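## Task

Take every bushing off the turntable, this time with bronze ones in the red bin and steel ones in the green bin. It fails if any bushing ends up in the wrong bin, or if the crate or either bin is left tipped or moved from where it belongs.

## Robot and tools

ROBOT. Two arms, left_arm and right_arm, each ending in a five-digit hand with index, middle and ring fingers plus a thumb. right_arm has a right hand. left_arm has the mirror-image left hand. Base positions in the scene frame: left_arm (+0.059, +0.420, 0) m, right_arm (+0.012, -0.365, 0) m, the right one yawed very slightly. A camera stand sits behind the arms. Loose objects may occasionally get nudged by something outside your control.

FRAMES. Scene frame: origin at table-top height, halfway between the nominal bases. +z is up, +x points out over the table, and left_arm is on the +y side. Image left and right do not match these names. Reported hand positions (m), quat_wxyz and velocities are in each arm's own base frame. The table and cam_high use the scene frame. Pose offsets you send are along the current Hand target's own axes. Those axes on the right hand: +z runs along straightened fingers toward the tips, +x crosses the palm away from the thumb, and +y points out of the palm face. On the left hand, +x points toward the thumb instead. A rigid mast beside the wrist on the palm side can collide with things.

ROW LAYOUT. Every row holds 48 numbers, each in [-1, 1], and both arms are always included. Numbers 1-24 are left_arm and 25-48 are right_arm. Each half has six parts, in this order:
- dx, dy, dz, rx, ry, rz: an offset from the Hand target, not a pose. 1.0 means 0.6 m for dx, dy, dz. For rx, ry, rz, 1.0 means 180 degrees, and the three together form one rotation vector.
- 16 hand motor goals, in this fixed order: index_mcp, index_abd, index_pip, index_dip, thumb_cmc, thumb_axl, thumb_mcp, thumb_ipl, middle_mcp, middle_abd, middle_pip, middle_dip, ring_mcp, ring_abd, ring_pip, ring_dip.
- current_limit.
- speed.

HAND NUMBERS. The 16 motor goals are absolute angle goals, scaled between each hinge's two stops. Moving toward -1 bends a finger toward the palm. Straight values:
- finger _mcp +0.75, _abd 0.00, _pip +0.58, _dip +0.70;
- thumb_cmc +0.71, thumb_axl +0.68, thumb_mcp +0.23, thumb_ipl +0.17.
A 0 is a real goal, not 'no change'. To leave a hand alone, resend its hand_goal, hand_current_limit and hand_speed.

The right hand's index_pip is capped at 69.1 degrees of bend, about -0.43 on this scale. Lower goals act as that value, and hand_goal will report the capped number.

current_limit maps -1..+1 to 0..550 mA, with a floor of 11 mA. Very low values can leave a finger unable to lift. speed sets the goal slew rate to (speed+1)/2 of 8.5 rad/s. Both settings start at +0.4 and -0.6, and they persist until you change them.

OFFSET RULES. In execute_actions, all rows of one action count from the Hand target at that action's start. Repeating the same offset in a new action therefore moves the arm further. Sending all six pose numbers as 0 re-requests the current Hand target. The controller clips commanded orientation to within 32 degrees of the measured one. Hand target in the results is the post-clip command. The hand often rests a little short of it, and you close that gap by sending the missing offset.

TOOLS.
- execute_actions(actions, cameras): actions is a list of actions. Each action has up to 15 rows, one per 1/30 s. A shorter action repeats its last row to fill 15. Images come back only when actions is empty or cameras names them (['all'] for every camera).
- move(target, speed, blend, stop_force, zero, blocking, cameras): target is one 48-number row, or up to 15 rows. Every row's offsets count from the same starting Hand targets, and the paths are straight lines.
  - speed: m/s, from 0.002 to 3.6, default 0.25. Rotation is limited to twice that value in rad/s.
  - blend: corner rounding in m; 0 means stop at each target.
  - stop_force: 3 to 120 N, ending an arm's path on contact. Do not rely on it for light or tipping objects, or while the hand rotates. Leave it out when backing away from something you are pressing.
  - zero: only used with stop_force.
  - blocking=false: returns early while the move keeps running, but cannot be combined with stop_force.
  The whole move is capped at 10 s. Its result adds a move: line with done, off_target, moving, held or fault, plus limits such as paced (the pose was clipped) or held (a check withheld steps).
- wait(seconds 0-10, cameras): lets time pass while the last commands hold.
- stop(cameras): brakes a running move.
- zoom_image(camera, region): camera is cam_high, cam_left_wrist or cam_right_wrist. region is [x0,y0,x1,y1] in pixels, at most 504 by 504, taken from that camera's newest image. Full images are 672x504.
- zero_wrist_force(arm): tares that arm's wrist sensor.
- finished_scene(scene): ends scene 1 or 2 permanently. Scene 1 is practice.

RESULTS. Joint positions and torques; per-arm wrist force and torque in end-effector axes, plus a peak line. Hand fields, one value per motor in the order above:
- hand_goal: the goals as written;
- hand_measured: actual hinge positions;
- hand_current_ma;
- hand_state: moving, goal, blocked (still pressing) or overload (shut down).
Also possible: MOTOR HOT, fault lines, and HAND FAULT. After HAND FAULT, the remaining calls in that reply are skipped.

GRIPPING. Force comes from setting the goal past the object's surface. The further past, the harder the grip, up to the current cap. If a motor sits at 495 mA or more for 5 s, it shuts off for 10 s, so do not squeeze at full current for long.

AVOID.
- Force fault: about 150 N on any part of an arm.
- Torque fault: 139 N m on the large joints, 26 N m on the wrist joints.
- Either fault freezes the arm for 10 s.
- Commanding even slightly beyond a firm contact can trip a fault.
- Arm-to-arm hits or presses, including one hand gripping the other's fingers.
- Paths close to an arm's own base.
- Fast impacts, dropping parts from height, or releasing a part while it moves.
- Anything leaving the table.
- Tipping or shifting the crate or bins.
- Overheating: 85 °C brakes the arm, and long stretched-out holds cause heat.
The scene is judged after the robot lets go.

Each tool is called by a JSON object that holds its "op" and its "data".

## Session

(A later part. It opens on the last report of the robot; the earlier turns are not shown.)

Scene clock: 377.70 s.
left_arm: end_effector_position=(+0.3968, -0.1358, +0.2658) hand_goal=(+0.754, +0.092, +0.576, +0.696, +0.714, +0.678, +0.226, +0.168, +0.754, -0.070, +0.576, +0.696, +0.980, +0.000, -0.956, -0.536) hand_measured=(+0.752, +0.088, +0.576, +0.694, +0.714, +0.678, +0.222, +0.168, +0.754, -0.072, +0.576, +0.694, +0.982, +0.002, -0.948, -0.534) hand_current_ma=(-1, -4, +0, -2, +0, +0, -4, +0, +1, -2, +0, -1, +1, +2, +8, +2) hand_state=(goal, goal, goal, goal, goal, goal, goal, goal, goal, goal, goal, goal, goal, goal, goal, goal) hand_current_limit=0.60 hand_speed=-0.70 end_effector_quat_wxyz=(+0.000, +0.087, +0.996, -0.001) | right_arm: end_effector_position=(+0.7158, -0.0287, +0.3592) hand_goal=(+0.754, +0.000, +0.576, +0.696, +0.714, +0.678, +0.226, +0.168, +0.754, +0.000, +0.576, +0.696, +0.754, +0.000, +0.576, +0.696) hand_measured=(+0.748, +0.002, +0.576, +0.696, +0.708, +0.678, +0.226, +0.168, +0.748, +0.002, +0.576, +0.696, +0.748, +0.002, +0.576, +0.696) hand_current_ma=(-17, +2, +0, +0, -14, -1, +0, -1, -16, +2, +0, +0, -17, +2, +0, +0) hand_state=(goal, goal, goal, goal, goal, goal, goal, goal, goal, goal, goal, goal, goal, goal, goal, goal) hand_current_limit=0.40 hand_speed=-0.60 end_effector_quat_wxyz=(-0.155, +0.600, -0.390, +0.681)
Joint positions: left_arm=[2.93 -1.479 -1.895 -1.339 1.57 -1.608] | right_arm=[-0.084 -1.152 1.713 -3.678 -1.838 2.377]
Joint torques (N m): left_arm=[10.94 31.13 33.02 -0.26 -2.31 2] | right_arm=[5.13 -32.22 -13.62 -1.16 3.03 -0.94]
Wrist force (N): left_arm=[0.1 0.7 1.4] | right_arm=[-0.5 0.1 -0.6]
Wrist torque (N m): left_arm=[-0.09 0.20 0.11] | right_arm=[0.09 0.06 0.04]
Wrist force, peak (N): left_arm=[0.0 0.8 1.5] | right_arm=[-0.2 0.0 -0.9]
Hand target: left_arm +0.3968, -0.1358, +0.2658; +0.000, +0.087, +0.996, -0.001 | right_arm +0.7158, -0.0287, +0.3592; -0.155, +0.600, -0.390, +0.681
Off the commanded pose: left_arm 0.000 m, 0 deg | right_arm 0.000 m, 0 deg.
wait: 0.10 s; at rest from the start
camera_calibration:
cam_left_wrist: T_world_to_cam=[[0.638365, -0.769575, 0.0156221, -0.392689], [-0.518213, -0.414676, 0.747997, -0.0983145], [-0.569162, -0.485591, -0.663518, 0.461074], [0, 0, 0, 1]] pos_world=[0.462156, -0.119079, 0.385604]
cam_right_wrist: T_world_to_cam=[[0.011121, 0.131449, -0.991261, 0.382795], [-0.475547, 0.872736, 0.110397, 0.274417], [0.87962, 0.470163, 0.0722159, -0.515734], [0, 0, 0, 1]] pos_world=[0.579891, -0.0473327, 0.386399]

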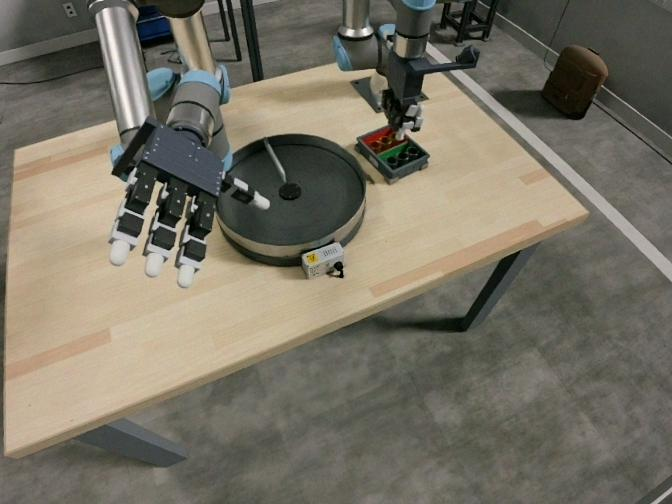

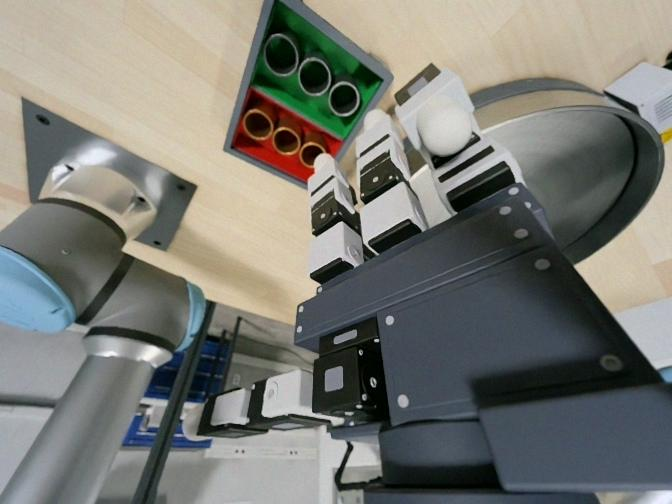

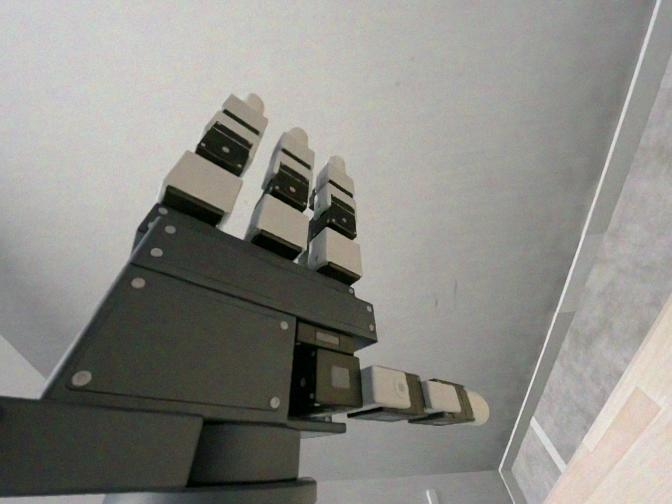

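The turntable is empty. All three steel bushings stand in the green bin, all three bronze ones are in the red bin, and both hands are clear.

{"op": "finished_scene", "data": {"scene": 2}}

The scene is finished: the task was done.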